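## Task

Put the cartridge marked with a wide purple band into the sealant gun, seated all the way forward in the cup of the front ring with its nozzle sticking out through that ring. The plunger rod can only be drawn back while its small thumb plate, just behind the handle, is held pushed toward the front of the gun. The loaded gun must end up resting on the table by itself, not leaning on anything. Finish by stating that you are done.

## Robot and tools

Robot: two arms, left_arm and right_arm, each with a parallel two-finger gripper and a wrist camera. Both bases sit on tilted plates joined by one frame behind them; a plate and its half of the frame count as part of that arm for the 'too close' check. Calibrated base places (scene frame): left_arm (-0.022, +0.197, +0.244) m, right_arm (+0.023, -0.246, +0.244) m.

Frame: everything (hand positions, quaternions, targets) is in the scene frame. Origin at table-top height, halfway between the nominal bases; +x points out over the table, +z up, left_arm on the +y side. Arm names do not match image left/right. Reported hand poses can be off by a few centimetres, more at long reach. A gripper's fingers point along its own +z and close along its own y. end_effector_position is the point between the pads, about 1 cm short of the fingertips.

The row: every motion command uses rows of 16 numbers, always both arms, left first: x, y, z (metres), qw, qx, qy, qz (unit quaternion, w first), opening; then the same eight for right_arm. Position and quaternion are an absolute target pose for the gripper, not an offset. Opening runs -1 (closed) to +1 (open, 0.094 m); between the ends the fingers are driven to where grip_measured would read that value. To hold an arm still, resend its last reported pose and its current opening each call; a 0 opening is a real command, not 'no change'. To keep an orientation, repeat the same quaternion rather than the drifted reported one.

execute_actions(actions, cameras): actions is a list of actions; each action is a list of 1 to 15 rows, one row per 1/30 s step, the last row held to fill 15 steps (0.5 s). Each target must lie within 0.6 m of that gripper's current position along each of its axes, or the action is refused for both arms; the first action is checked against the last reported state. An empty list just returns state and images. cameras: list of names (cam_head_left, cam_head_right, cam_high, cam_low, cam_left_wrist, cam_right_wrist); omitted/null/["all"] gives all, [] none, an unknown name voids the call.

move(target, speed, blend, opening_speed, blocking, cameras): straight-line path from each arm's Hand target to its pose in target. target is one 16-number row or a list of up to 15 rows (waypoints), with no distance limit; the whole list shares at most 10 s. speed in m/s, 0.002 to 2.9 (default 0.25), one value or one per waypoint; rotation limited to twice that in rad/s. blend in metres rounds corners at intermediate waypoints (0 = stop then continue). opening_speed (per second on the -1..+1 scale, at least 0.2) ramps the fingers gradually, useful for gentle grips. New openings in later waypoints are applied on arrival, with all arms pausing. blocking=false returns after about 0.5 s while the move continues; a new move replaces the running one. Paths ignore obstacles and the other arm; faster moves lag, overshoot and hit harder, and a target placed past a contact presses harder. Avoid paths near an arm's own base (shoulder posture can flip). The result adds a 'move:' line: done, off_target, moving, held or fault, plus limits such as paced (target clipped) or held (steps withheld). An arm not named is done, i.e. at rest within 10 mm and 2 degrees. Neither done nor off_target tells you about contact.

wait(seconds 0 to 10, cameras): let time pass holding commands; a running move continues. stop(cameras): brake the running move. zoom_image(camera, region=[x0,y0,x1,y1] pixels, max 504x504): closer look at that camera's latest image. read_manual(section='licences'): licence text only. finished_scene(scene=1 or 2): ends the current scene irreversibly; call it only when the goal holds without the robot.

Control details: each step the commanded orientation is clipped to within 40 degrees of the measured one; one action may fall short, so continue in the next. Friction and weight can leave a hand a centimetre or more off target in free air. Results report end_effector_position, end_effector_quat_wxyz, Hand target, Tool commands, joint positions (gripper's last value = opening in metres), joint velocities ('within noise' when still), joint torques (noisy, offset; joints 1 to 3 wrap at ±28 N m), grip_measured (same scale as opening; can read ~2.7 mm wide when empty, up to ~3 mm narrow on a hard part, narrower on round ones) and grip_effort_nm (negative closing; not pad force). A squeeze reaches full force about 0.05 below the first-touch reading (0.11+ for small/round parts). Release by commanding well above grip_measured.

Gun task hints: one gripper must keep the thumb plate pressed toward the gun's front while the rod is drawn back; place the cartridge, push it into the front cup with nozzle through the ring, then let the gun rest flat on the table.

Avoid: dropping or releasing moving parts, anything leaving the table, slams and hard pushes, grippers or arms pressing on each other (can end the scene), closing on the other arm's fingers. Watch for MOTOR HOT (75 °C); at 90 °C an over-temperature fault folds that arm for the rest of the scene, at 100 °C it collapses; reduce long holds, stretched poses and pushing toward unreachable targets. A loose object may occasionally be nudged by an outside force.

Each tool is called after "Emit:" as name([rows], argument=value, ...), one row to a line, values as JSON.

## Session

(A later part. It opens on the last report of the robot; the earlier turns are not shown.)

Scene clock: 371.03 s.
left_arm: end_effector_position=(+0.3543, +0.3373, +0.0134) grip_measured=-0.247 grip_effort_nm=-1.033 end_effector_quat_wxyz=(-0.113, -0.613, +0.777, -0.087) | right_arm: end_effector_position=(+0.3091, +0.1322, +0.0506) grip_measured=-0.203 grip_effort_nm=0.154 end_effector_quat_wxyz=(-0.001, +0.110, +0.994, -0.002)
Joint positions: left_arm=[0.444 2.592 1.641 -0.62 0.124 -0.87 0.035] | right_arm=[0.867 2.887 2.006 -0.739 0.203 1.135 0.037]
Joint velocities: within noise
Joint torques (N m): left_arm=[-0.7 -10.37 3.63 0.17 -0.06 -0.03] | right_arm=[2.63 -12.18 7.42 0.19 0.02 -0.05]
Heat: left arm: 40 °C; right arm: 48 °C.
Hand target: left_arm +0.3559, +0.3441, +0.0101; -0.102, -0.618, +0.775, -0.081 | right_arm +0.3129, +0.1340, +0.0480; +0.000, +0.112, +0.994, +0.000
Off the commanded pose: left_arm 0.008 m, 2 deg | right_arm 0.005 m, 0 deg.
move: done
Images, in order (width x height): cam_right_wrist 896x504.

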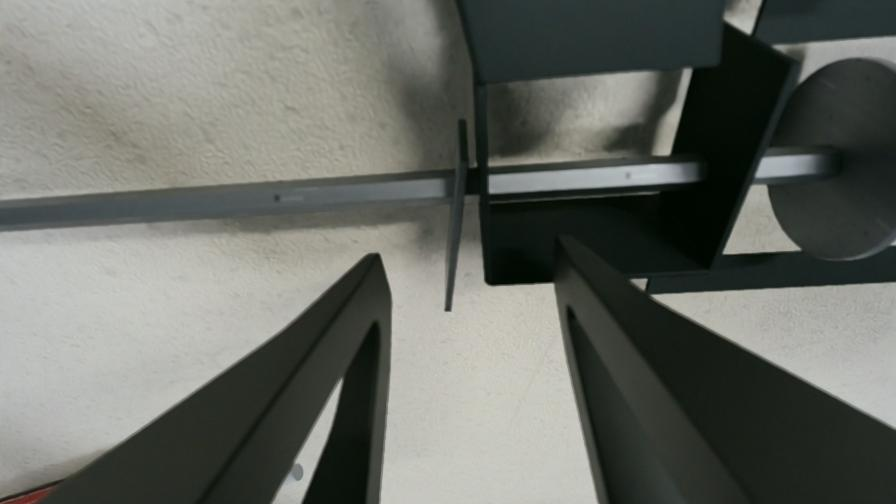

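Good; descend.

Emit:
move(target=[0.3560,0.344,0.010,-0.102,-0.618,0.775,-0.081,-0.36,0.313,0.136,0.032,0,0.112,0.994,0,-0.2], cameras=["cam_right_wrist","cam_left_wrist"], speed=0.08)

Scene clock: 373.20 s.
left_arm: end_effector_position=(+0.3543, +0.3373, +0.0134) grip_measured=-0.247 grip_effort_nm=-1.033 end_effector_quat_wxyz=(-0.113, -0.613, +0.777, -0.087) | right_arm: end_effector_position=(+0.3119, +0.1338, +0.0394) grip_measured=-0.203 grip_effort_nm=0.154 end_effector_quat_wxyz=(-0.001, +0.110, +0.994, -0.002)
Joint positions: left_arm=[0.444 2.592 1.641 -0.62 0.124 -0.87 0.035] | right_arm=[0.86 2.929 2.046 -0.735 0.204 1.129 0.037]
Joint velocities: within noise
Joint torques (N m): left_arm=[-0.84 -10.28 3.81 0.15 -0.06 -0.04] | right_arm=[2.88 -11.62 7.08 0.33 0.03 0.01]
Heat: left arm: 40 °C; right arm: 49 °C.
Hand target: left_arm +0.3559, +0.3441, +0.0101; -0.102, -0.618, +0.775, -0.081 | right_arm +0.3127, +0.1358, +0.0321; +0.000, +0.112, +0.994, +0.000
Off the commanded pose: left_arm 0.008 m, 2 deg | right_arm 0.008 m, 0 deg.
move: done
Images, in order (width x height): cam_left_wrist 896x504, cam_right_wrist 896x504.

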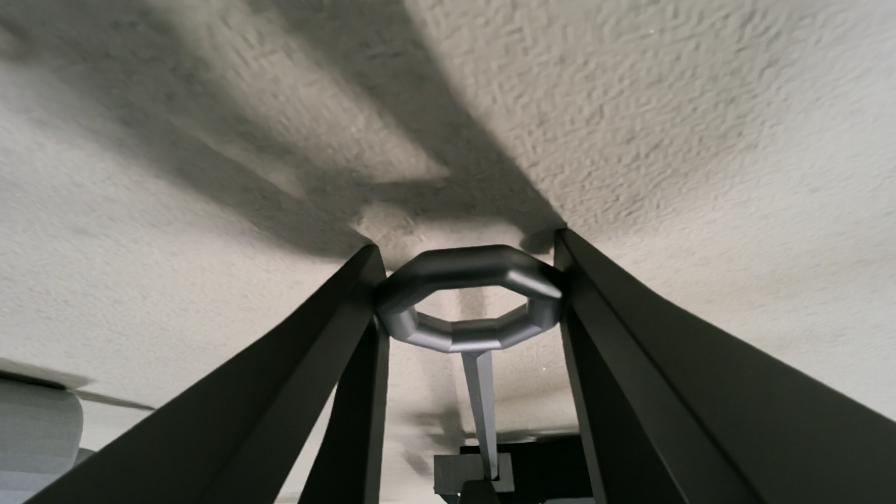

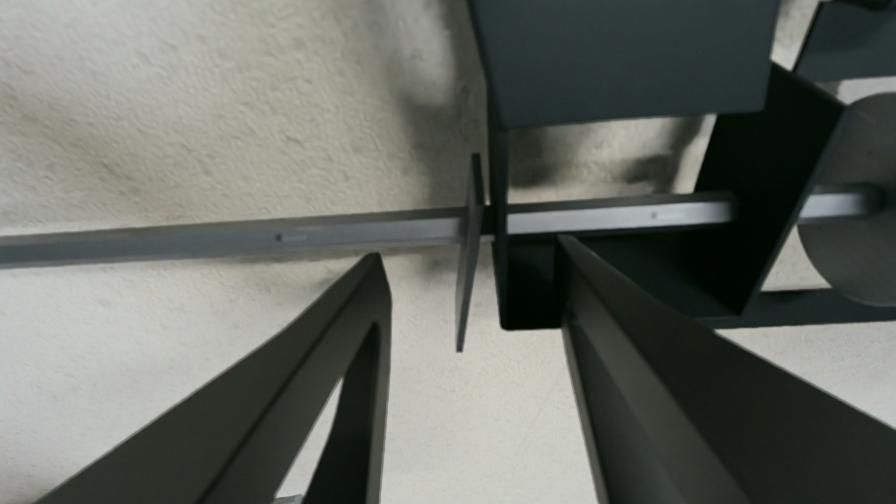

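Emit:
move(target=[0.3560,0.344,0.010,-0.102,-0.618,0.775,-0.081,-0.36,0.311,0.137,0.028,0,0.112,0.994,0,-0.2], cameras=["cam_right_wrist"], speed=0.08)

Emit:
move(target=[0.3560,0.344,0.010,-0.102,-0.618,0.775,-0.081,-0.36,0.311,0.137,0.028,0,0.112,0.994,0,-1], cameras=["cam_right_wrist"], opening_speed=0.4)

Scene clock: 376.83 s.
left_arm: end_effector_position=(+0.3543, +0.3373, +0.0134) grip_measured=-0.247 grip_effort_nm=-1.028 end_effector_quat_wxyz=(-0.113, -0.613, +0.777, -0.087) | right_arm: end_effector_position=(+0.3125, +0.1342, +0.0378) grip_measured=-0.203 grip_effort_nm=0.154 end_effector_quat_wxyz=(+0.001, +0.110, +0.994, -0.002)
Joint positions: left_arm=[0.444 2.592 1.641 -0.62 0.124 -0.87 0.035] | right_arm=[0.86 2.934 2.051 -0.733 0.207 1.128 0.037]
Joint velocities: within noise
Joint torques (N m): left_arm=[-0.73 -10.29 3.63 0.14 -0.02 -0.03] | right_arm=[3.04 -11.17 6.87 0.39 0 0.06]
Heat: left arm: 40 °C; right arm: 48 °C.
Hand target: left_arm +0.3559, +0.3441, +0.0101; -0.102, -0.618, +0.775, -0.081 | right_arm +0.3108, +0.1367, +0.0282; +0.000, +0.112, +0.994, +0.000
Off the commanded pose: left_arm 0.008 m, 2 deg | right_arm 0.010 m, 0 deg.
move: done
Images, in order (width x height): cam_right_wrist 896x504.

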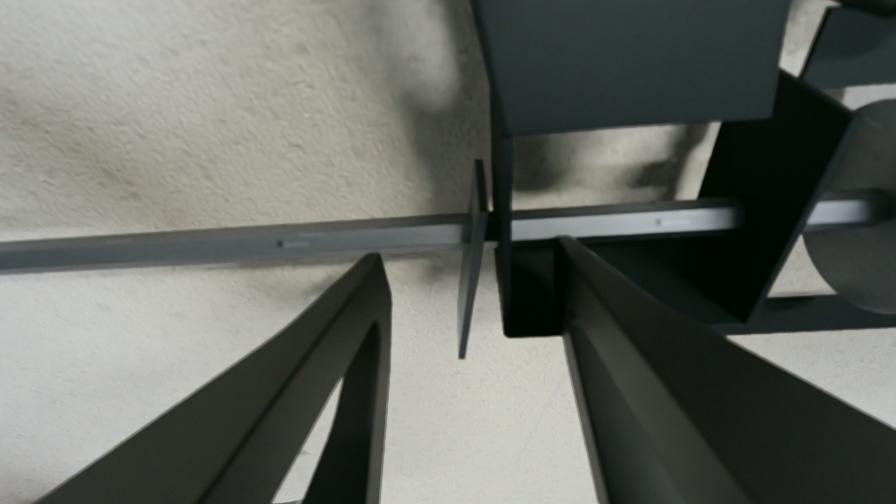

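Scene clock: 379.03 s.
left_arm: end_effector_position=(+0.3543, +0.3377, +0.0133) grip_measured=-0.247 grip_effort_nm=-1.033 end_effector_quat_wxyz=(-0.113, -0.613, +0.777, -0.086) | right_arm: end_effector_position=(+0.3120, +0.1303, +0.0370) grip_measured=-0.914 grip_effort_nm=-0.989 end_effector_quat_wxyz=(+0.001, +0.110, +0.994, -0.010)
Joint positions: left_arm=[0.444 2.592 1.641 -0.62 0.122 -0.869 0.035] | right_arm=[0.859 2.936 2.051 -0.744 0.216 1.13 0.004]
Joint velocities: within noise
Joint torques (N m): left_arm=[-0.75 -10.24 3.85 0.16 -0.06 -0.06] | right_arm=[3.23 -11.28 6.76 0.46 -0.12 0.03]
Heat: left arm: 40 °C; right arm: 48 °C.
Hand target: left_arm +0.3558, +0.3440, +0.0101; -0.102, -0.618, +0.775, -0.081 | right_arm +0.3107, +0.1366, +0.0283; +0.000, +0.112, +0.994, +0.000
Off the commanded pose: left_arm 0.007 m, 2 deg | right_arm 0.011 m, 1 deg.
move: off_target (right_arm)
Images, in order (width x height): cam_right_wrist 896x504.

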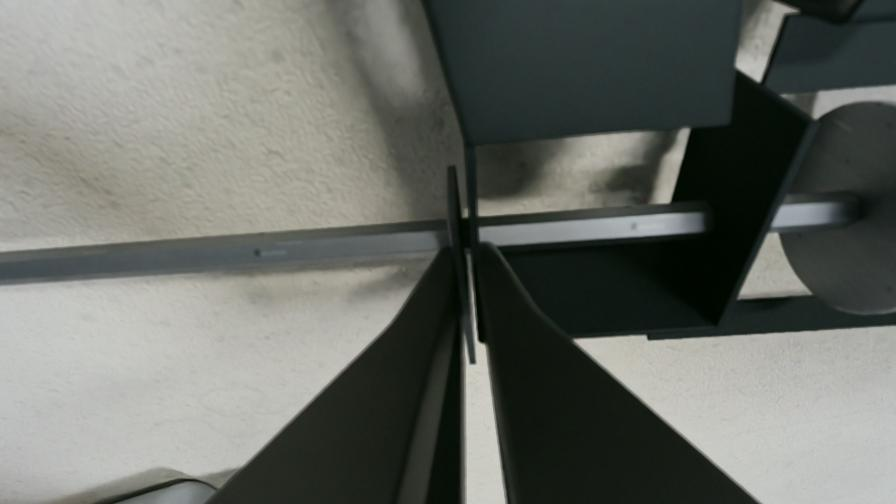

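Emit:
zoom_image(camera="cam_right_wrist", region=[380, 120, 560, 380])

Emit:
wait(seconds=0.1, cameras=["cam_left_wrist"])

Emit:
zoom_image(camera="cam_left_wrist", region=[400, 380, 620, 503])

Scaled by 1.938 from the camera's 896x504 image, which has a finer 1280x720 frame.

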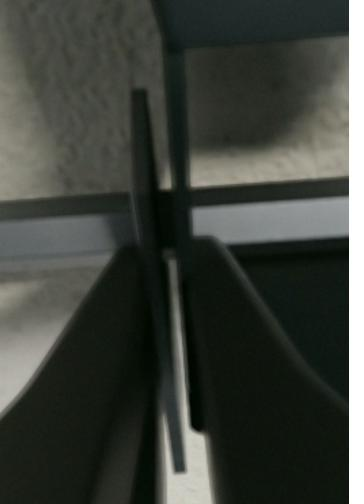

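Scene clock: 383.23 s.
left_arm: end_effector_position=(+0.3543, +0.3377, +0.0133) grip_measured=-0.247 grip_effort_nm=-1.028 end_effector_quat_wxyz=(-0.113, -0.613, +0.777, -0.086) | right_arm: end_effector_position=(+0.3120, +0.1303, +0.0370) grip_measured=-0.915 grip_effort_nm=-1.009 end_effector_quat_wxyz=(+0.001, +0.110, +0.994, -0.010)
Joint positions: left_arm=[0.444 2.592 1.641 -0.62 0.122 -0.869 0.035] | right_arm=[0.859 2.936 2.051 -0.744 0.216 1.13 0.004]
Joint velocities: within noise
Joint torques (N m): left_arm=[-0.83 -10.25 3.66 0.17 -0.08 -0.06] | right_arm=[3.22 -11.32 6.86 0.46 -0.11 0.03]
Heat: left arm: 40 °C; right arm: 47 °C.
Hand target: left_arm +0.3558, +0.3440, +0.0101; -0.102, -0.618, +0.775, -0.081 | right_arm +0.3107, +0.1366, +0.0283; +0.000, +0.112, +0.994, +0.000
Tool commands: left_gripper/opening=-0.36 right_gripper/opening=-1.0
Off the commanded pose: left_arm 0.007 m, 2 deg | right_arm 0.011 m, 1 deg.
wait: 0.10 s; at rest from the start
Images, in order (width x height): cam_left_wrist 896x504.

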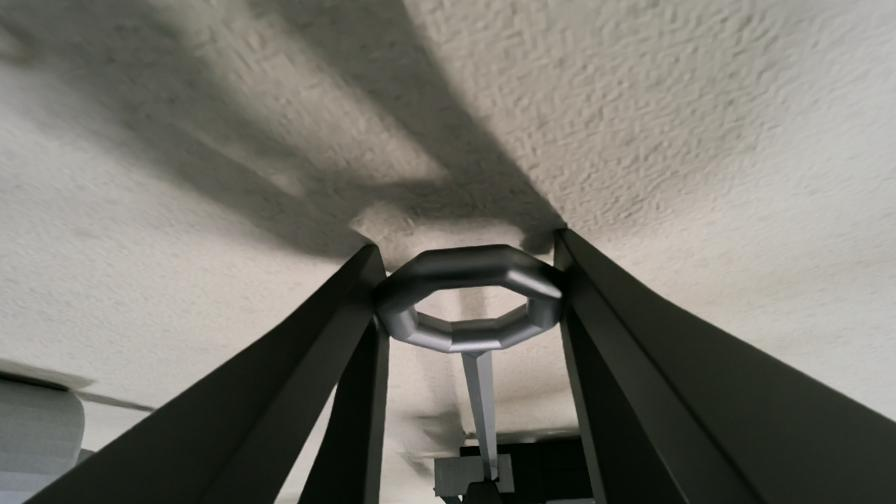

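Scaled by 2.291 from the camera's 896x504 image, which has a finer 1280x720 frame.

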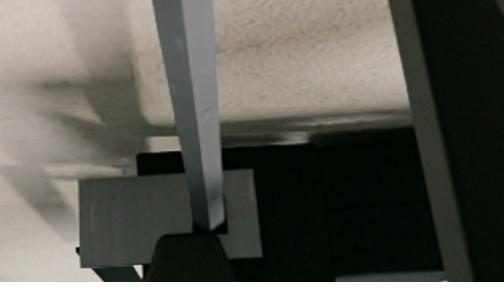

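Emit:
move(target=[0.3600,0.362,0.009,-0.102,-0.618,0.775,-0.081,-0.36,0.311,0.134,0.032,0,0.112,0.994,0,-1], cameras=["cam_right_wrist"], speed=0.04)

Scene clock: 385.77 s.
left_arm: end_effector_position=(+0.3554, +0.3492, +0.0140) grip_measured=-0.247 grip_effort_nm=-1.033 end_effector_quat_wxyz=(-0.114, -0.614, +0.776, -0.087) | right_arm: end_effector_position=(+0.3143, +0.1388, +0.0370) grip_measured=-0.920 grip_effort_nm=-1.004 end_effector_quat_wxyz=(+0.001, +0.114, +0.993, +0.009)
Joint positions: left_arm=[0.467 2.605 1.682 -0.653 0.125 -0.849 0.035] | right_arm=[0.859 2.936 2.051 -0.711 0.197 1.13 0.004]
Joint velocities: within noise
Joint torques (N m): left_arm=[-0.14 -9.33 7.05 -0.01 -0.08 0.09] | right_arm=[3.12 -13.08 4.68 0.25 0.07 -0.01]
Heat: left arm: 40 °C; right arm: 46 °C.
Hand target: left_arm +0.3596, +0.3619, +0.0094; -0.102, -0.618, +0.775, -0.081 | right_arm +0.3109, +0.1339, +0.0320; +0.000, +0.112, +0.994, +0.000
Off the commanded pose: left_arm 0.015 m, 2 deg | right_arm 0.008 m, 1 deg.
move: off_target (left_arm)
Images, in order (width x height): cam_right_wrist 896x504.

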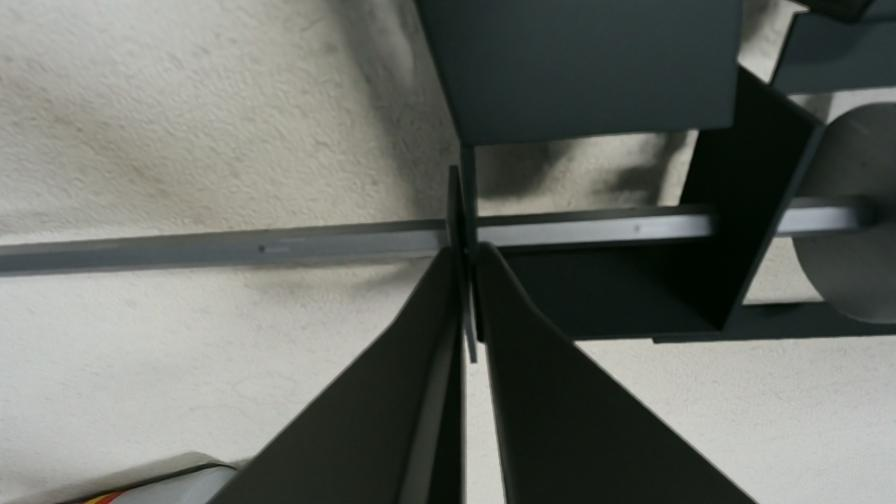

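Emit:
move(target=[0.3560,0.3500,0.010,-0.102,-0.618,0.775,-0.081,-0.36,0.311,0.136,0.036,0,0.112,0.994,0,-0.3], cameras=[], speed=0.08)

Emit:
move([
  [0.3560,0.3500,0.010,-0.102,-0.618,0.775,-0.081,-0.36,0.311,0.138,0.13,0,0.112,0.994,0,-0.3],
  [0.3560,0.3500,0.010,-0.102,-0.618,0.775,-0.081,-0.36,0.26,-0.10,0.27,0.343,-0.058,0.937,-0.017,1],
], cameras=["cam_right_wrist"], speed=[0.1,0.2])

Scene clock: 390.97 s.
left_arm: end_effector_position=(+0.3543, +0.3484, +0.0127) grip_measured=-0.247 grip_effort_nm=-1.028 end_effector_quat_wxyz=(-0.113, -0.614, +0.776, -0.087) | right_arm: end_effector_position=(+0.3159, +0.1414, +0.0371) grip_measured=-0.303 grip_effort_nm=0.183 end_effector_quat_wxyz=(+0.004, +0.115, +0.993, +0.014)
Joint positions: left_arm=[0.467 2.605 1.674 -0.644 0.125 -0.849 0.035] | right_arm=[0.859 2.936 2.051 -0.699 0.195 1.129 0.033]
Joint velocities: within noise
Joint torques (N m): left_arm=[-1.58 -10.88 2.54 0.21 -0.04 -0.11] | right_arm=[3.4 -13.38 5.45 0.01 0.1 0.04]
Heat: left arm: 41 °C; right arm: 46 °C.
Hand target: left_arm +0.3561, +0.3501, +0.0102; -0.102, -0.618, +0.775, -0.081 | right_arm +0.3110, +0.1360, +0.0360; +0.000, +0.112, +0.994, +0.000
Off the commanded pose: left_arm 0.004 m, 2 deg | right_arm 0.007 m, 2 deg.
move: done
No camera images: "cameras" was empty.

Scene clock: 395.27 s.
left_arm: end_effector_position=(+0.3543, +0.3484, +0.0127) grip_measured=-0.247 grip_effort_nm=-1.023 end_effector_quat_wxyz=(-0.114, -0.614, +0.776, -0.087) | right_arm: end_effector_position=(+0.2569, -0.1024, +0.2626) grip_measured=+0.997 grip_effort_nm=0.168 end_effector_quat_wxyz=(+0.324, -0.063, +0.944, -0.023)
Joint positions: left_arm=[0.467 2.605 1.674 -0.644 0.125 -0.849 0.035] | right_arm=[0.973 1.422 0.473 -0.243 0.735 0.678 0.094]
Joint velocities: within noise
Joint torques (N m): left_arm=[-1.58 -10.95 2.5 0.25 -0.07 -0.16] | right_arm=[2.26 -5.12 5.42 1.27 0.47 0]
Heat: left arm: 42 °C; right arm: 46 °C.
Hand target: left_arm +0.3561, +0.3501, +0.0102; -0.102, -0.618, +0.775, -0.081 | right_arm +0.2599, -0.1001, +0.2698; +0.343, -0.058, +0.938, -0.017
Off the commanded pose: left_arm 0.004 m, 2 deg | right_arm 0.008 m, 2 deg.
move: done; target 2's new opening was sent with right_arm's hand 0.009 m and 3 deg from that target
Images, in order (width x height): cam_right_wrist 896x504.

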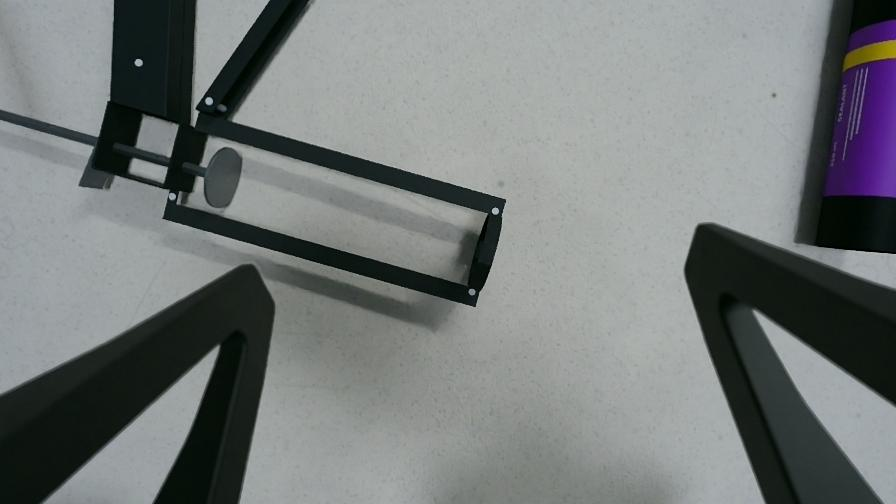

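Emit:
move(target=[0.3560,0.3500,0.010,-0.102,-0.618,0.775,-0.081,-0.36,0.31,-0.26,0.36,0.343,-0.058,0.937,-0.017,1], cameras=["cam_right_wrist"], speed=0.25)

Scene clock: 401.50 s.
left_arm: end_effector_position=(+0.3543, +0.3484, +0.0127) grip_measured=-0.247 grip_effort_nm=-1.023 end_effector_quat_wxyz=(-0.114, -0.614, +0.776, -0.087) | right_arm: end_effector_position=(+0.3051, -0.2591, +0.3502) grip_measured=+0.997 grip_effort_nm=0.168 end_effector_quat_wxyz=(+0.334, -0.060, +0.940, -0.021)
Joint positions: left_arm=[0.467 2.605 1.674 -0.644 0.125 -0.849 0.035] | right_arm=[0.149 0.798 0.58 -0.554 0.255 -0.102 0.094]
Joint velocities: left_arm=[-0.007 0.002 -0.046 -0.037 -0.022 -0.022 0] | right_arm=[within noise]
Joint torques (N m): left_arm=[-1.66 -10.85 2.51 0.23 -0.03 -0.13] | right_arm=[-0.47 -1.02 9.96 1.41 -0.1 -0.06]
Heat: left arm: 43 °C; right arm: 44 °C.
Hand target: left_arm +0.3561, +0.3501, +0.0102; -0.102, -0.618, +0.775, -0.081 | right_arm +0.3099, -0.2600, +0.3600; +0.343, -0.058, +0.937, -0.017
Off the commanded pose: left_arm 0.004 m, 2 deg | right_arm 0.011 m, 1 deg.
move: off_target (right_arm)
Images, in order (width x height): cam_right_wrist 896x504.

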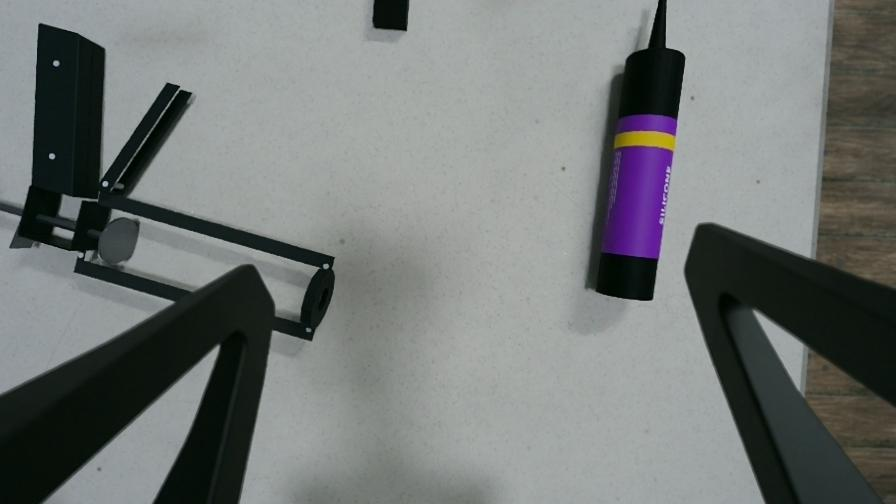

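Emit:
zoom_image(camera="cam_right_wrist", region=[0, 0, 360, 360])

Emit:
zoom_image(camera="cam_right_wrist", region=[560, 0, 760, 320])

Scaled by 1.400 from the camera's 896x504 image, which has a finer 1280x720 frame.

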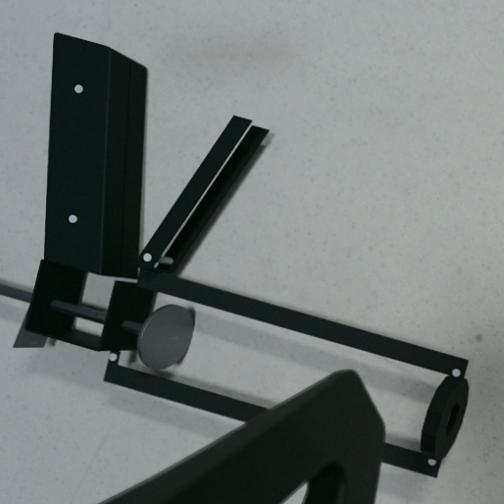

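Scaled by 1.575 from the camera's 896x504 image, which has a finer 1280x720 frame.

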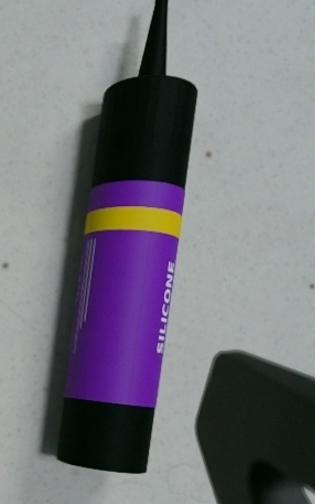

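Emit:
move(target=[0.3560,0.3500,0.010,-0.102,-0.618,0.775,-0.081,-0.36,0.28,-0.06,0.27,0.343,-0.058,0.937,-0.017,-0.9], cameras=["cam_right_wrist"], speed=0.25)

Emit:
zoom_image(camera="cam_right_wrist", region=[150, 80, 600, 400])

Scene clock: 425.97 s.
left_arm: end_effector_position=(+0.3543, +0.3484, +0.0127) grip_measured=-0.247 grip_effort_nm=-1.033 end_effector_quat_wxyz=(-0.114, -0.614, +0.776, -0.087) | right_arm: end_effector_position=(+0.2713, -0.0688, +0.2607) grip_measured=-0.897 grip_effort_nm=-0.125 end_effector_quat_wxyz=(+0.323, -0.072, +0.943, -0.025)
Joint positions: left_arm=[0.467 2.605 1.674 -0.644 0.125 -0.849 0.035] | right_arm=[0.991 1.587 0.598 -0.219 0.739 0.683 0.005]
Joint velocities: within noise
Joint torques (N m): left_arm=[-1.77 -10.95 2.45 0.24 -0.03 -0.15] | right_arm=[2.07 -4.16 7.92 1.23 0.48 0.1]
Heat: left arm: 46 °C; right arm: 39 °C.
Hand target: left_arm +0.3561, +0.3501, +0.0102; -0.102, -0.618, +0.775, -0.081 | right_arm +0.2795, -0.0603, +0.2703; +0.343, -0.058, +0.937, -0.017
Off the commanded pose: left_arm 0.004 m, 2 deg | right_arm 0.015 m, 3 deg.
move: off_target (right_arm)
Images, in order (width x height): cam_right_wrist 896x504.

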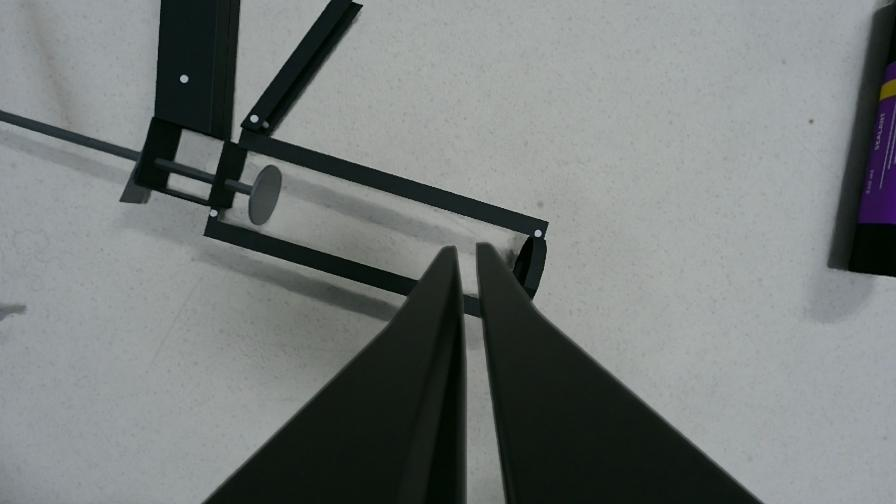

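Scaled by 1.120 from the camera's 896x504 image, which has a finer 1280x720 frame.

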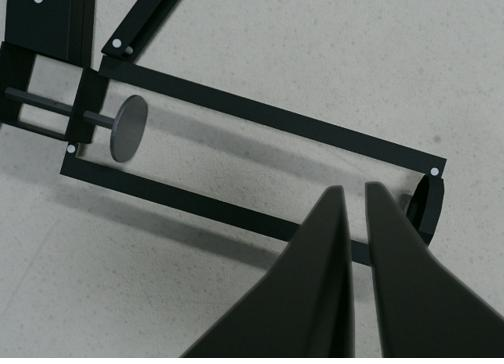

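Emit:
move(target=[0.3560,0.3500,0.010,-0.102,-0.618,0.775,-0.081,-0.36,0.37,-0.34,0.27,0.343,-0.058,0.937,-0.017,1], cameras=["cam_right_wrist"], speed=0.25)

Emit:
zoom_image(camera="cam_right_wrist", region=[350, 0, 650, 504])

Scene clock: 433.20 s.
left_arm: end_effector_position=(+0.3543, +0.3484, +0.0127) grip_measured=-0.247 grip_effort_nm=-1.028 end_effector_quat_wxyz=(-0.114, -0.614, +0.776, -0.087) | right_arm: end_effector_position=(+0.3591, -0.3364, +0.2611) grip_measured=+0.997 grip_effort_nm=0.168 end_effector_quat_wxyz=(+0.327, -0.056, +0.943, -0.018)
Joint positions: left_arm=[0.467 2.605 1.674 -0.644 0.125 -0.849 0.035] | right_arm=[-0.348 1.266 0.516 -0.014 -0.107 -0.436 0.094]
Joint velocities: within noise
Joint torques (N m): left_arm=[-1.65 -10.85 2.47 0.23 -0.06 -0.1] | right_arm=[-0.23 -4 8.51 1.55 -0.24 -0.04]
Heat: left arm: 47 °C; right arm: 39 °C.
Hand target: left_arm +0.3561, +0.3501, +0.0102; -0.102, -0.618, +0.775, -0.081 | right_arm +0.3695, -0.3400, +0.2703; +0.343, -0.058, +0.937, -0.017
Off the commanded pose: left_arm 0.004 m, 2 deg | right_arm 0.014 m, 2 deg.
move: off_target (right_arm)
Images, in order (width x height): cam_right_wrist 896x504.

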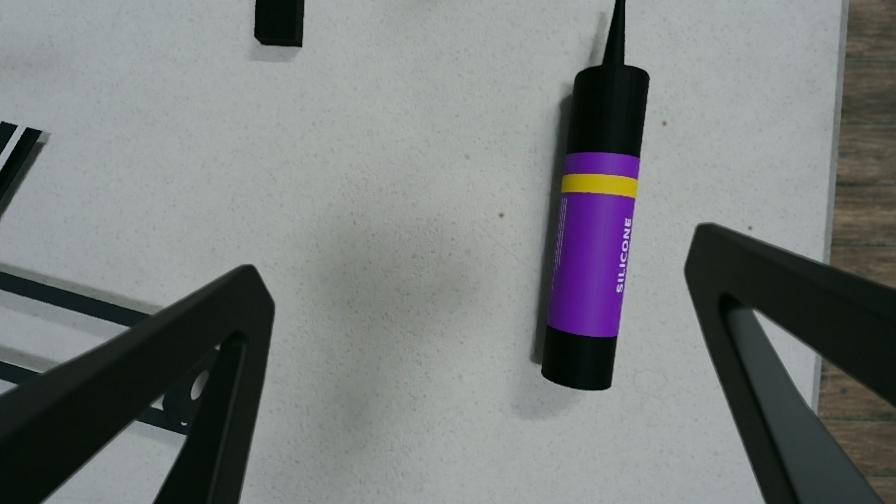

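Scaled by 1.000.

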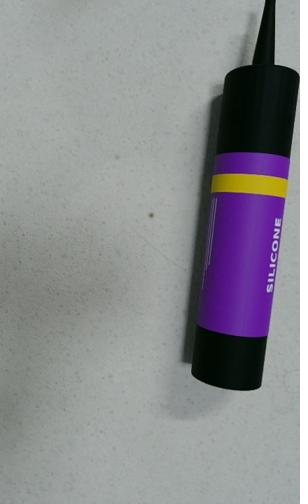

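Emit:
move([
  [0.3560,0.3500,0.010,-0.102,-0.618,0.775,-0.081,-0.36,0.305,0.119,0.12,0,0.112,0.994,0,0.8],
  [0.3560,0.3500,0.010,-0.102,-0.618,0.775,-0.081,-0.36,0.306,0.121,0.05,0,0.112,0.994,0,0.8],
], cameras=["cam_right_wrist"], speed=[0.25,0.1])

Scene clock: 463.87 s.
left_arm: end_effector_position=(+0.3543, +0.3484, +0.0127) grip_measured=-0.247 grip_effort_nm=-1.028 end_effector_quat_wxyz=(-0.114, -0.614, +0.776, -0.087) | right_arm: end_effector_position=(+0.3002, +0.1151, +0.0525) grip_measured=+0.803 grip_effort_nm=-0.120 end_effector_quat_wxyz=(-0.005, +0.108, +0.994, -0.010)
Joint positions: left_arm=[0.467 2.605 1.674 -0.644 0.125 -0.849 0.035] | right_arm=[0.862 2.825 1.879 -0.69 0.207 1.13 0.085]
Joint velocities: within noise
Joint torques (N m): left_arm=[-1.69 -10.81 2.51 0.23 -0.03 -0.11] | right_arm=[2.59 -11.86 6.97 0.35 -0.02 -0.02]
Heat: left arm: 48 °C; right arm: 40 °C.
Hand target: left_arm +0.3561, +0.3501, +0.0102; -0.102, -0.618, +0.775, -0.081 | right_arm +0.3059, +0.1207, +0.0501; +0.000, +0.112, +0.994, +0.000
Off the commanded pose: left_arm 0.004 m, 2 deg | right_arm 0.009 m, 1 deg.
move: done
Images, in order (width x height): cam_right_wrist 896x504.

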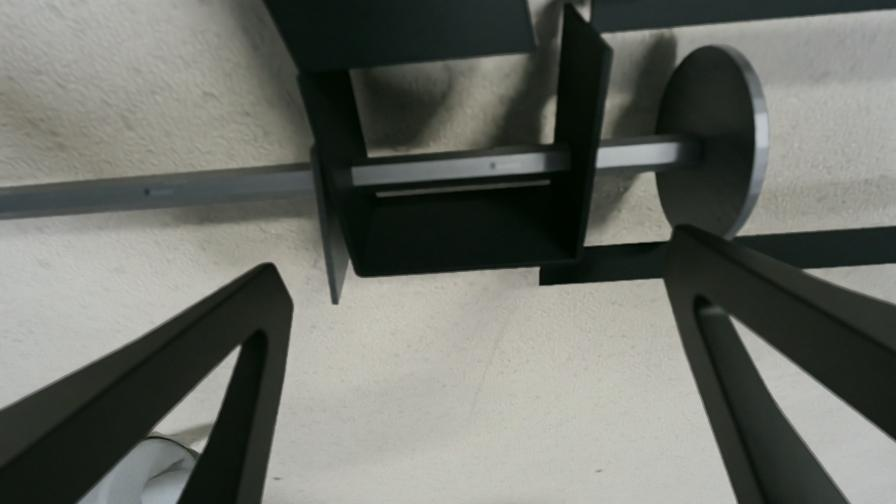

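Emit:
move(target=[0.3560,0.3500,0.010,-0.102,-0.618,0.775,-0.081,-0.36,0.306,0.119,0.035,0,0.112,0.994,0,0.65], cameras=["cam_right_wrist"], speed=0.08)

Scene clock: 470.90 s.
left_arm: end_effector_position=(+0.3543, +0.3484, +0.0127) grip_measured=-0.247 grip_effort_nm=-1.033 end_effector_quat_wxyz=(-0.114, -0.614, +0.776, -0.087) | right_arm: end_effector_position=(+0.3006, +0.1145, +0.0392) grip_measured=+0.653 grip_effort_nm=-0.120 end_effector_quat_wxyz=(-0.004, +0.108, +0.994, -0.008)
Joint positions: left_arm=[0.467 2.605 1.674 -0.644 0.125 -0.849 0.035] | right_arm=[0.854 2.856 1.885 -0.659 0.206 1.121 0.078]
Joint velocities: within noise
Joint torques (N m): left_arm=[-1.76 -10.92 2.39 0.24 -0.06 -0.16] | right_arm=[2.43 -11.71 6.95 0.35 0.01 0.01]
Heat: left arm: 48 °C; right arm: 43 °C.
Hand target: left_arm +0.3561, +0.3501, +0.0102; -0.102, -0.618, +0.775, -0.081 | right_arm +0.3060, +0.1188, +0.0353; +0.000, +0.112, +0.994, +0.000
Off the commanded pose: left_arm 0.004 m, 2 deg | right_arm 0.008 m, 1 deg.
move: done
Images, in order (width x height): cam_right_wrist 896x504.

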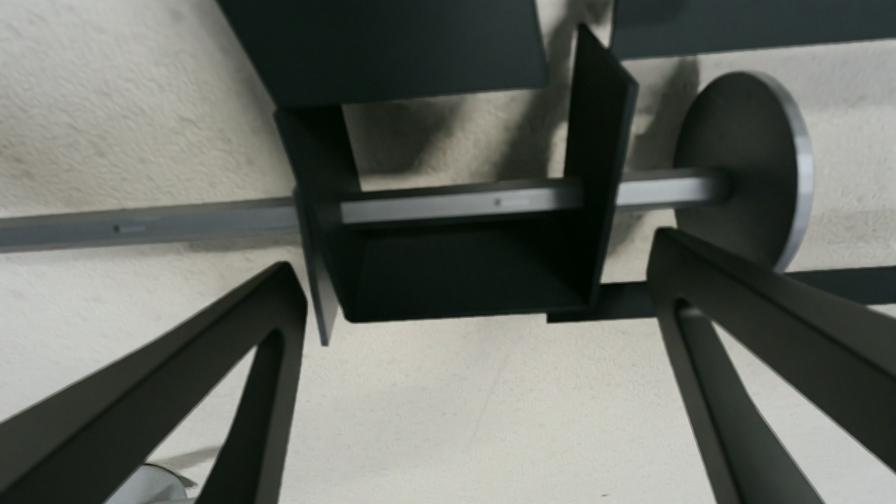

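Emit:
move(target=[0.3560,0.3500,0.010,-0.102,-0.618,0.775,-0.081,-0.36,0.306,0.120,0.026,0,0.112,0.994,0,0.62], cameras=["cam_right_wrist"], speed=0.08)

Emit:
move(target=[0.3560,0.3500,0.010,-0.102,-0.618,0.775,-0.081,-0.36,0.306,0.120,0.026,0,0.112,0.994,0,0.05], cameras=["cam_right_wrist"], opening_speed=0.3)

Scene clock: 474.43 s.
left_arm: end_effector_position=(+0.3543, +0.3484, +0.0127) grip_measured=-0.247 grip_effort_nm=-1.018 end_effector_quat_wxyz=(-0.114, -0.614, +0.776, -0.087) | right_arm: end_effector_position=(+0.2990, +0.1155, +0.0301) grip_measured=+0.623 grip_effort_nm=-0.120 end_effector_quat_wxyz=(-0.005, +0.106, +0.994, -0.009)
Joint positions: left_arm=[0.467 2.605 1.674 -0.644 0.125 -0.849 0.035] | right_arm=[0.854 2.885 1.902 -0.65 0.206 1.118 0.076]
Joint velocities: within noise
Joint torques (N m): left_arm=[-1.61 -10.86 2.56 0.25 -0.04 -0.13] | right_arm=[2.3 -11.78 7.09 0.36 -0.02 0]
Heat: left arm: 48 °C; right arm: 43 °C.
Hand target: left_arm +0.3561, +0.3501, +0.0102; -0.102, -0.618, +0.775, -0.081 | right_arm +0.3060, +0.1198, +0.0263; +0.000, +0.112, +0.994, +0.000
Off the commanded pose: left_arm 0.004 m, 2 deg | right_arm 0.009 m, 1 deg.
move: done
Images, in order (width x height): cam_right_wrist 896x504.

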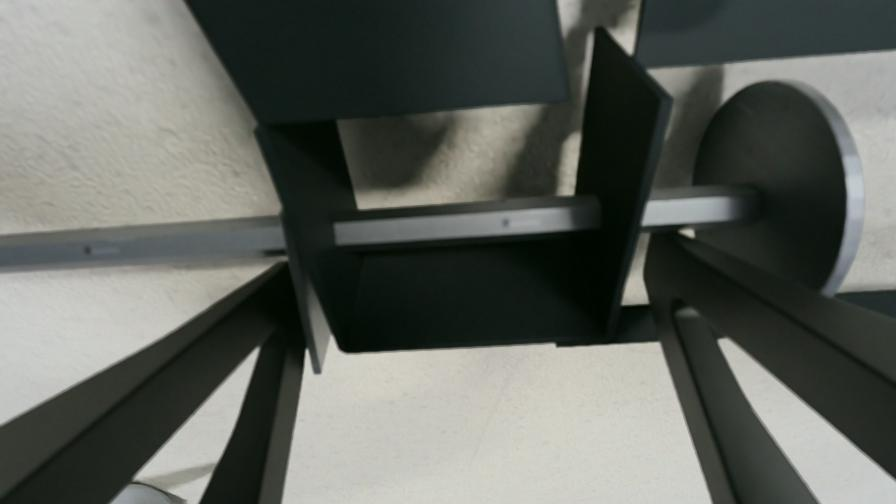

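Scene clock: 476.53 s.
left_arm: end_effector_position=(+0.3544, +0.3484, +0.0127) grip_measured=-0.247 grip_effort_nm=-1.028 end_effector_quat_wxyz=(-0.113, -0.614, +0.776, -0.088) | right_arm: end_effector_position=(+0.2996, +0.1168, +0.0305) grip_measured=+0.161 grip_effort_nm=-1.004 end_effector_quat_wxyz=(-0.009, +0.106, +0.994, -0.005)
Joint positions: left_arm=[0.467 2.605 1.674 -0.644 0.125 -0.849 0.035] | right_arm=[0.851 2.885 1.906 -0.651 0.195 1.114 0.055]
Joint velocities: within noise
Joint torques (N m): left_arm=[-1.58 -10.85 2.59 0.24 -0.04 -0.13] | right_arm=[2.58 -11.7 6.75 0.36 0.1 0.03]
Heat: left arm: 48 °C; right arm: 43 °C.
Hand target: left_arm +0.3561, +0.3501, +0.0102; -0.102, -0.618, +0.775, -0.081 | right_arm +0.3060, +0.1199, +0.0263; +0.000, +0.112, +0.994, +0.000
Off the commanded pose: left_arm 0.004 m, 2 deg | right_arm 0.008 m, 1 deg.
move: done
Images, in order (width x height): cam_right_wrist 896x504.

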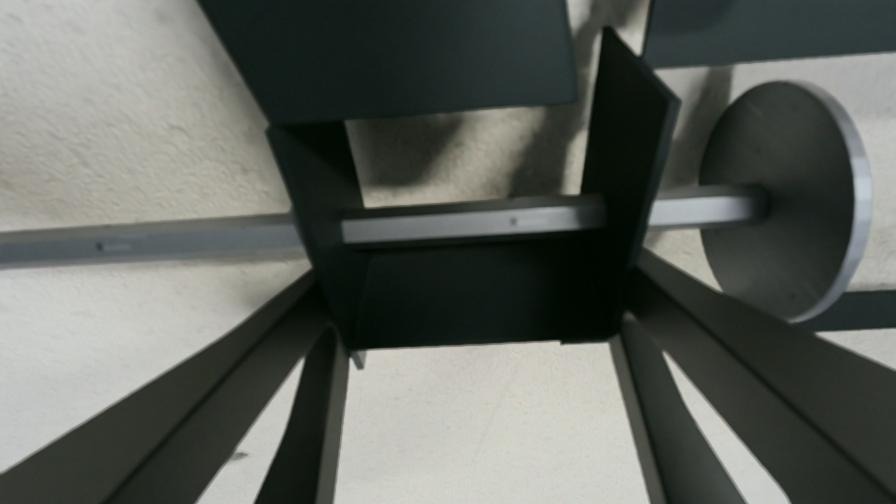

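Emit:
move(target=[0.3610,0.3700,0.010,-0.102,-0.618,0.775,-0.081,-0.36,0.306,0.120,0.026,0,0.112,0.994,0,0.05], cameras=["cam_right_wrist"], speed=0.04)

Scene clock: 479.80 s.
left_arm: end_effector_position=(+0.3575, +0.3548, +0.0161) grip_measured=-0.247 grip_effort_nm=-1.038 end_effector_quat_wxyz=(-0.115, -0.614, +0.776, -0.088) | right_arm: end_effector_position=(+0.3020, +0.1203, +0.0315) grip_measured=+0.160 grip_effort_nm=-1.009 end_effector_quat_wxyz=(-0.006, +0.106, +0.994, +0.001)
Joint positions: left_arm=[0.477 2.611 1.713 -0.681 0.127 -0.838 0.035] | right_arm=[0.851 2.885 1.911 -0.641 0.192 1.111 0.054]
Joint velocities: within noise
Joint torques (N m): left_arm=[0.5 -9.31 7.17 0 -0.08 0.12] | right_arm=[2.55 -11.75 6.34 0.3 0.12 0.07]
Heat: left arm: 48 °C; right arm: 43 °C.
Hand target: left_arm +0.3606, +0.3699, +0.0105; -0.102, -0.618, +0.775, -0.081 | right_arm +0.3059, +0.1199, +0.0261; +0.000, +0.112, +0.994, +0.000
Off the commanded pose: left_arm 0.017 m, 2 deg | right_arm 0.007 m, 1 deg.
move: off_target (left_arm)
Images, in order (width x height): cam_right_wrist 896x504.

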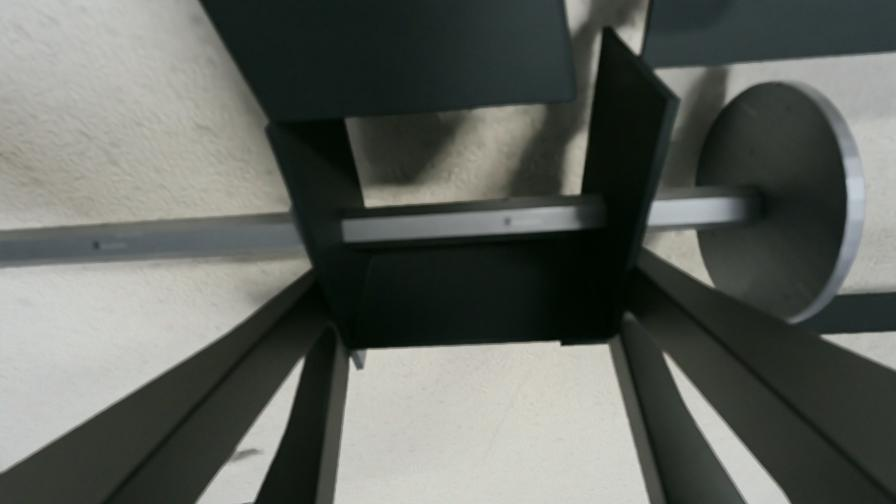

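Emit:
move(target=[0.3640,0.3830,0.010,-0.102,-0.618,0.775,-0.081,-0.36,0.306,0.117,0.026,0,0.112,0.994,0,0.05], cameras=["cam_right_wrist"], speed=0.04)

Scene clock: 482.57 s.
left_arm: end_effector_position=(+0.3594, +0.3643, +0.0163) grip_measured=-0.247 grip_effort_nm=-1.028 end_effector_quat_wxyz=(-0.121, -0.613, +0.775, -0.091) | right_arm: end_effector_position=(+0.3020, +0.1205, +0.0315) grip_measured=+0.160 grip_effort_nm=-1.004 end_effector_quat_wxyz=(-0.006, +0.106, +0.994, +0.002)
Joint positions: left_arm=[0.496 2.635 1.773 -0.729 0.134 -0.818 0.035] | right_arm=[0.851 2.885 1.911 -0.641 0.192 1.111 0.054]
Joint velocities: within noise
Joint torques (N m): left_arm=[0.72 -9.55 7.56 0.05 -0.14 0.11] | right_arm=[2.24 -12.45 4.77 0.4 0.12 0.03]
Heat: left arm: 47 °C; right arm: 43 °C.
Hand target: left_arm +0.3634, +0.3828, +0.0108; -0.102, -0.618, +0.775, -0.081 | right_arm +0.3059, +0.1169, +0.0261; +0.000, +0.112, +0.994, +0.000
Off the commanded pose: left_arm 0.020 m, 2 deg | right_arm 0.008 m, 1 deg.
move: off_target (left_arm)
Images, in order (width x height): cam_right_wrist 896x504.

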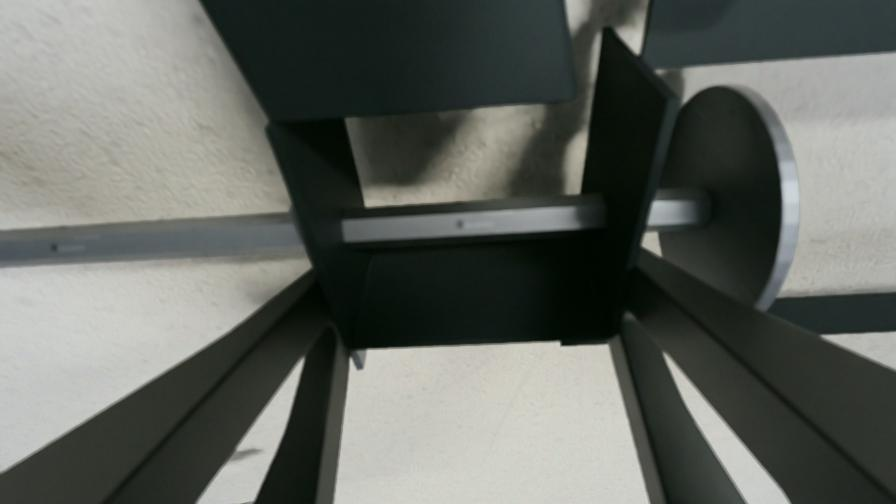

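Emit:
move(target=[0.3655,0.3895,0.010,-0.102,-0.618,0.775,-0.081,-0.36,0.306,0.117,0.026,0,0.112,0.994,0,0.05], cameras=["cam_right_wrist"], speed=0.03)

Scene clock: 491.77 s.
left_arm: end_effector_position=(+0.3599, +0.3692, +0.0164) grip_measured=-0.247 grip_effort_nm=-1.028 end_effector_quat_wxyz=(-0.124, -0.614, +0.774, -0.092) | right_arm: end_effector_position=(+0.3021, +0.1206, +0.0315) grip_measured=+0.160 grip_effort_nm=-1.009 end_effector_quat_wxyz=(-0.006, +0.106, +0.994, +0.002)
Joint positions: left_arm=[0.506 2.648 1.805 -0.755 0.137 -0.81 0.035] | right_arm=[0.851 2.885 1.911 -0.64 0.192 1.111 0.054]
Joint velocities: within noise
Joint torques (N m): left_arm=[0.68 -9.54 7.73 0.04 -0.15 0.17] | right_arm=[2.22 -12.42 4.78 0.42 0.13 0.03]
Heat: left arm: 44 °C; right arm: 43 °C.
Hand target: left_arm +0.3649, +0.3893, +0.0110; -0.102, -0.618, +0.775, -0.081 | right_arm +0.3059, +0.1170, +0.0261; +0.000, +0.112, +0.994, +0.000
Off the commanded pose: left_arm 0.022 m, 3 deg | right_arm 0.008 m, 1 deg.
move: off_target (left_arm)
Images, in order (width x height): cam_right_wrist 896x504.

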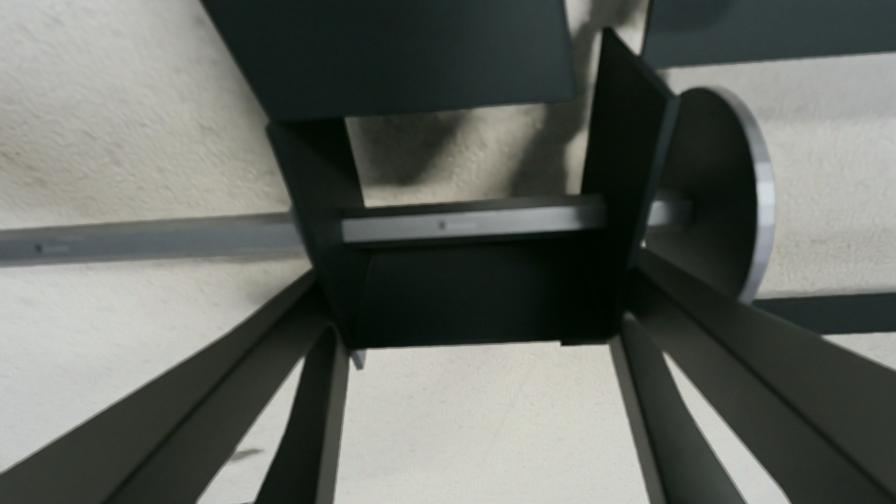

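Emit:
move(target=[0.3670,0.3970,0.010,-0.102,-0.618,0.775,-0.081,-0.36,0.306,0.117,0.026,0,0.112,0.994,0,0.05], cameras=["cam_right_wrist"], speed=0.03)

Scene clock: 494.50 s.
left_arm: end_effector_position=(+0.3611, +0.3741, +0.0165) grip_measured=-0.247 grip_effort_nm=-1.033 end_effector_quat_wxyz=(-0.127, -0.613, +0.774, -0.094) | right_arm: end_effector_position=(+0.3021, +0.1206, +0.0315) grip_measured=+0.160 grip_effort_nm=-0.999 end_effector_quat_wxyz=(-0.006, +0.106, +0.994, +0.002)
Joint positions: left_arm=[0.515 2.664 1.842 -0.784 0.141 -0.799 0.035] | right_arm=[0.851 2.885 1.911 -0.64 0.192 1.111 0.054]
Joint velocities: within noise
Joint torques (N m): left_arm=[1.01 -9.76 7.99 0.09 -0.19 0.18] | right_arm=[2.29 -12.52 4.7 0.4 0.12 0.02]
Heat: left arm: 44 °C; right arm: 43 °C.
Hand target: left_arm +0.3662, +0.3968, +0.0111; -0.102, -0.619, +0.775, -0.081 | right_arm +0.3059, +0.1169, +0.0261; +0.000, +0.112, +0.994, +0.000
Off the commanded pose: left_arm 0.025 m, 3 deg | right_arm 0.008 m, 1 deg.
move: off_target (left_arm)
Images, in order (width x height): cam_right_wrist 896x504.

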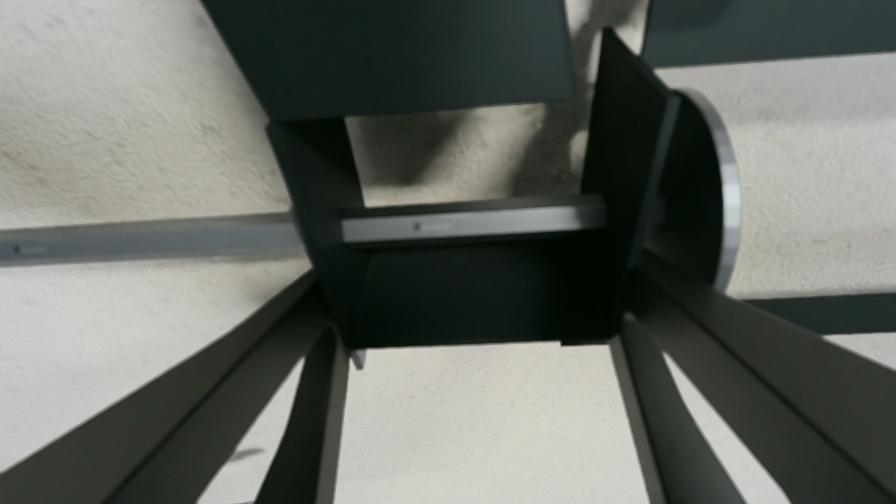

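Emit:
move(target=[0.3685,0.4045,0.010,-0.102,-0.618,0.775,-0.081,-0.36,0.306,0.117,0.026,0,0.112,0.994,0,0.05], cameras=["cam_right_wrist"], speed=0.03)

Emit:
zoom_image(camera="cam_right_wrist", region=[540, 60, 800, 400])

Scene clock: 498.30 s.
left_arm: end_effector_position=(+0.3614, +0.3757, +0.0166) grip_measured=-0.247 grip_effort_nm=-1.028 end_effector_quat_wxyz=(-0.134, -0.612, +0.773, -0.098) | right_arm: end_effector_position=(+0.3023, +0.1208, +0.0314) grip_measured=+0.160 grip_effort_nm=-1.009 end_effector_quat_wxyz=(-0.006, +0.106, +0.994, +0.003)
Joint positions: left_arm=[0.522 2.68 1.877 -0.817 0.152 -0.79 0.035] | right_arm=[0.851 2.885 1.911 -0.639 0.192 1.111 0.054]
Joint velocities: within noise
Joint torques (N m): left_arm=[1.43 -10.11 8.2 0.14 -0.28 0.19] | right_arm=[2.19 -12.46 4.7 0.4 0.12 0.02]
Heat: left arm: 43 °C; right arm: 43 °C.
Hand target: left_arm +0.3674, +0.4041, +0.0116; -0.102, -0.619, +0.775, -0.080 | right_arm +0.3059, +0.1170, +0.0261; +0.000, +0.112, +0.994, +0.000
Off the commanded pose: left_arm 0.030 m, 4 deg | right_arm 0.008 m, 1 deg.
move: off_target (left_arm)
Images, in order (width x height): cam_right_wrist 896x504.

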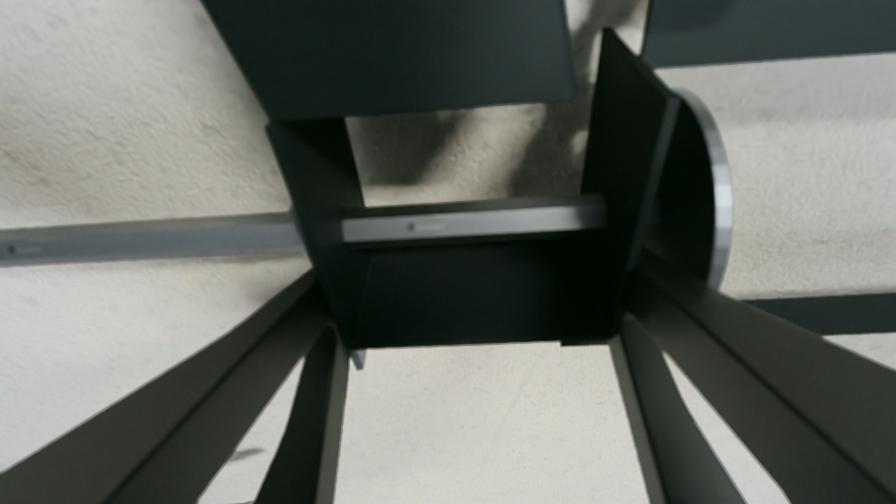

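Scaled by 1.482 from the camera's 896x504 image, which has a finer 1280x720 frame.

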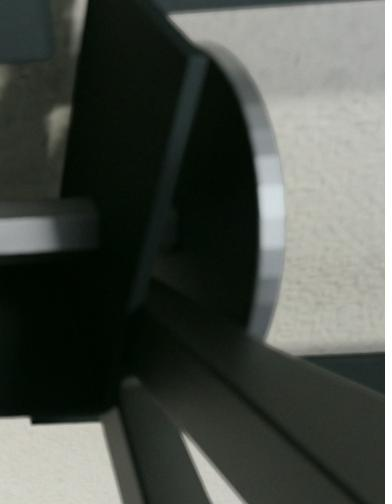

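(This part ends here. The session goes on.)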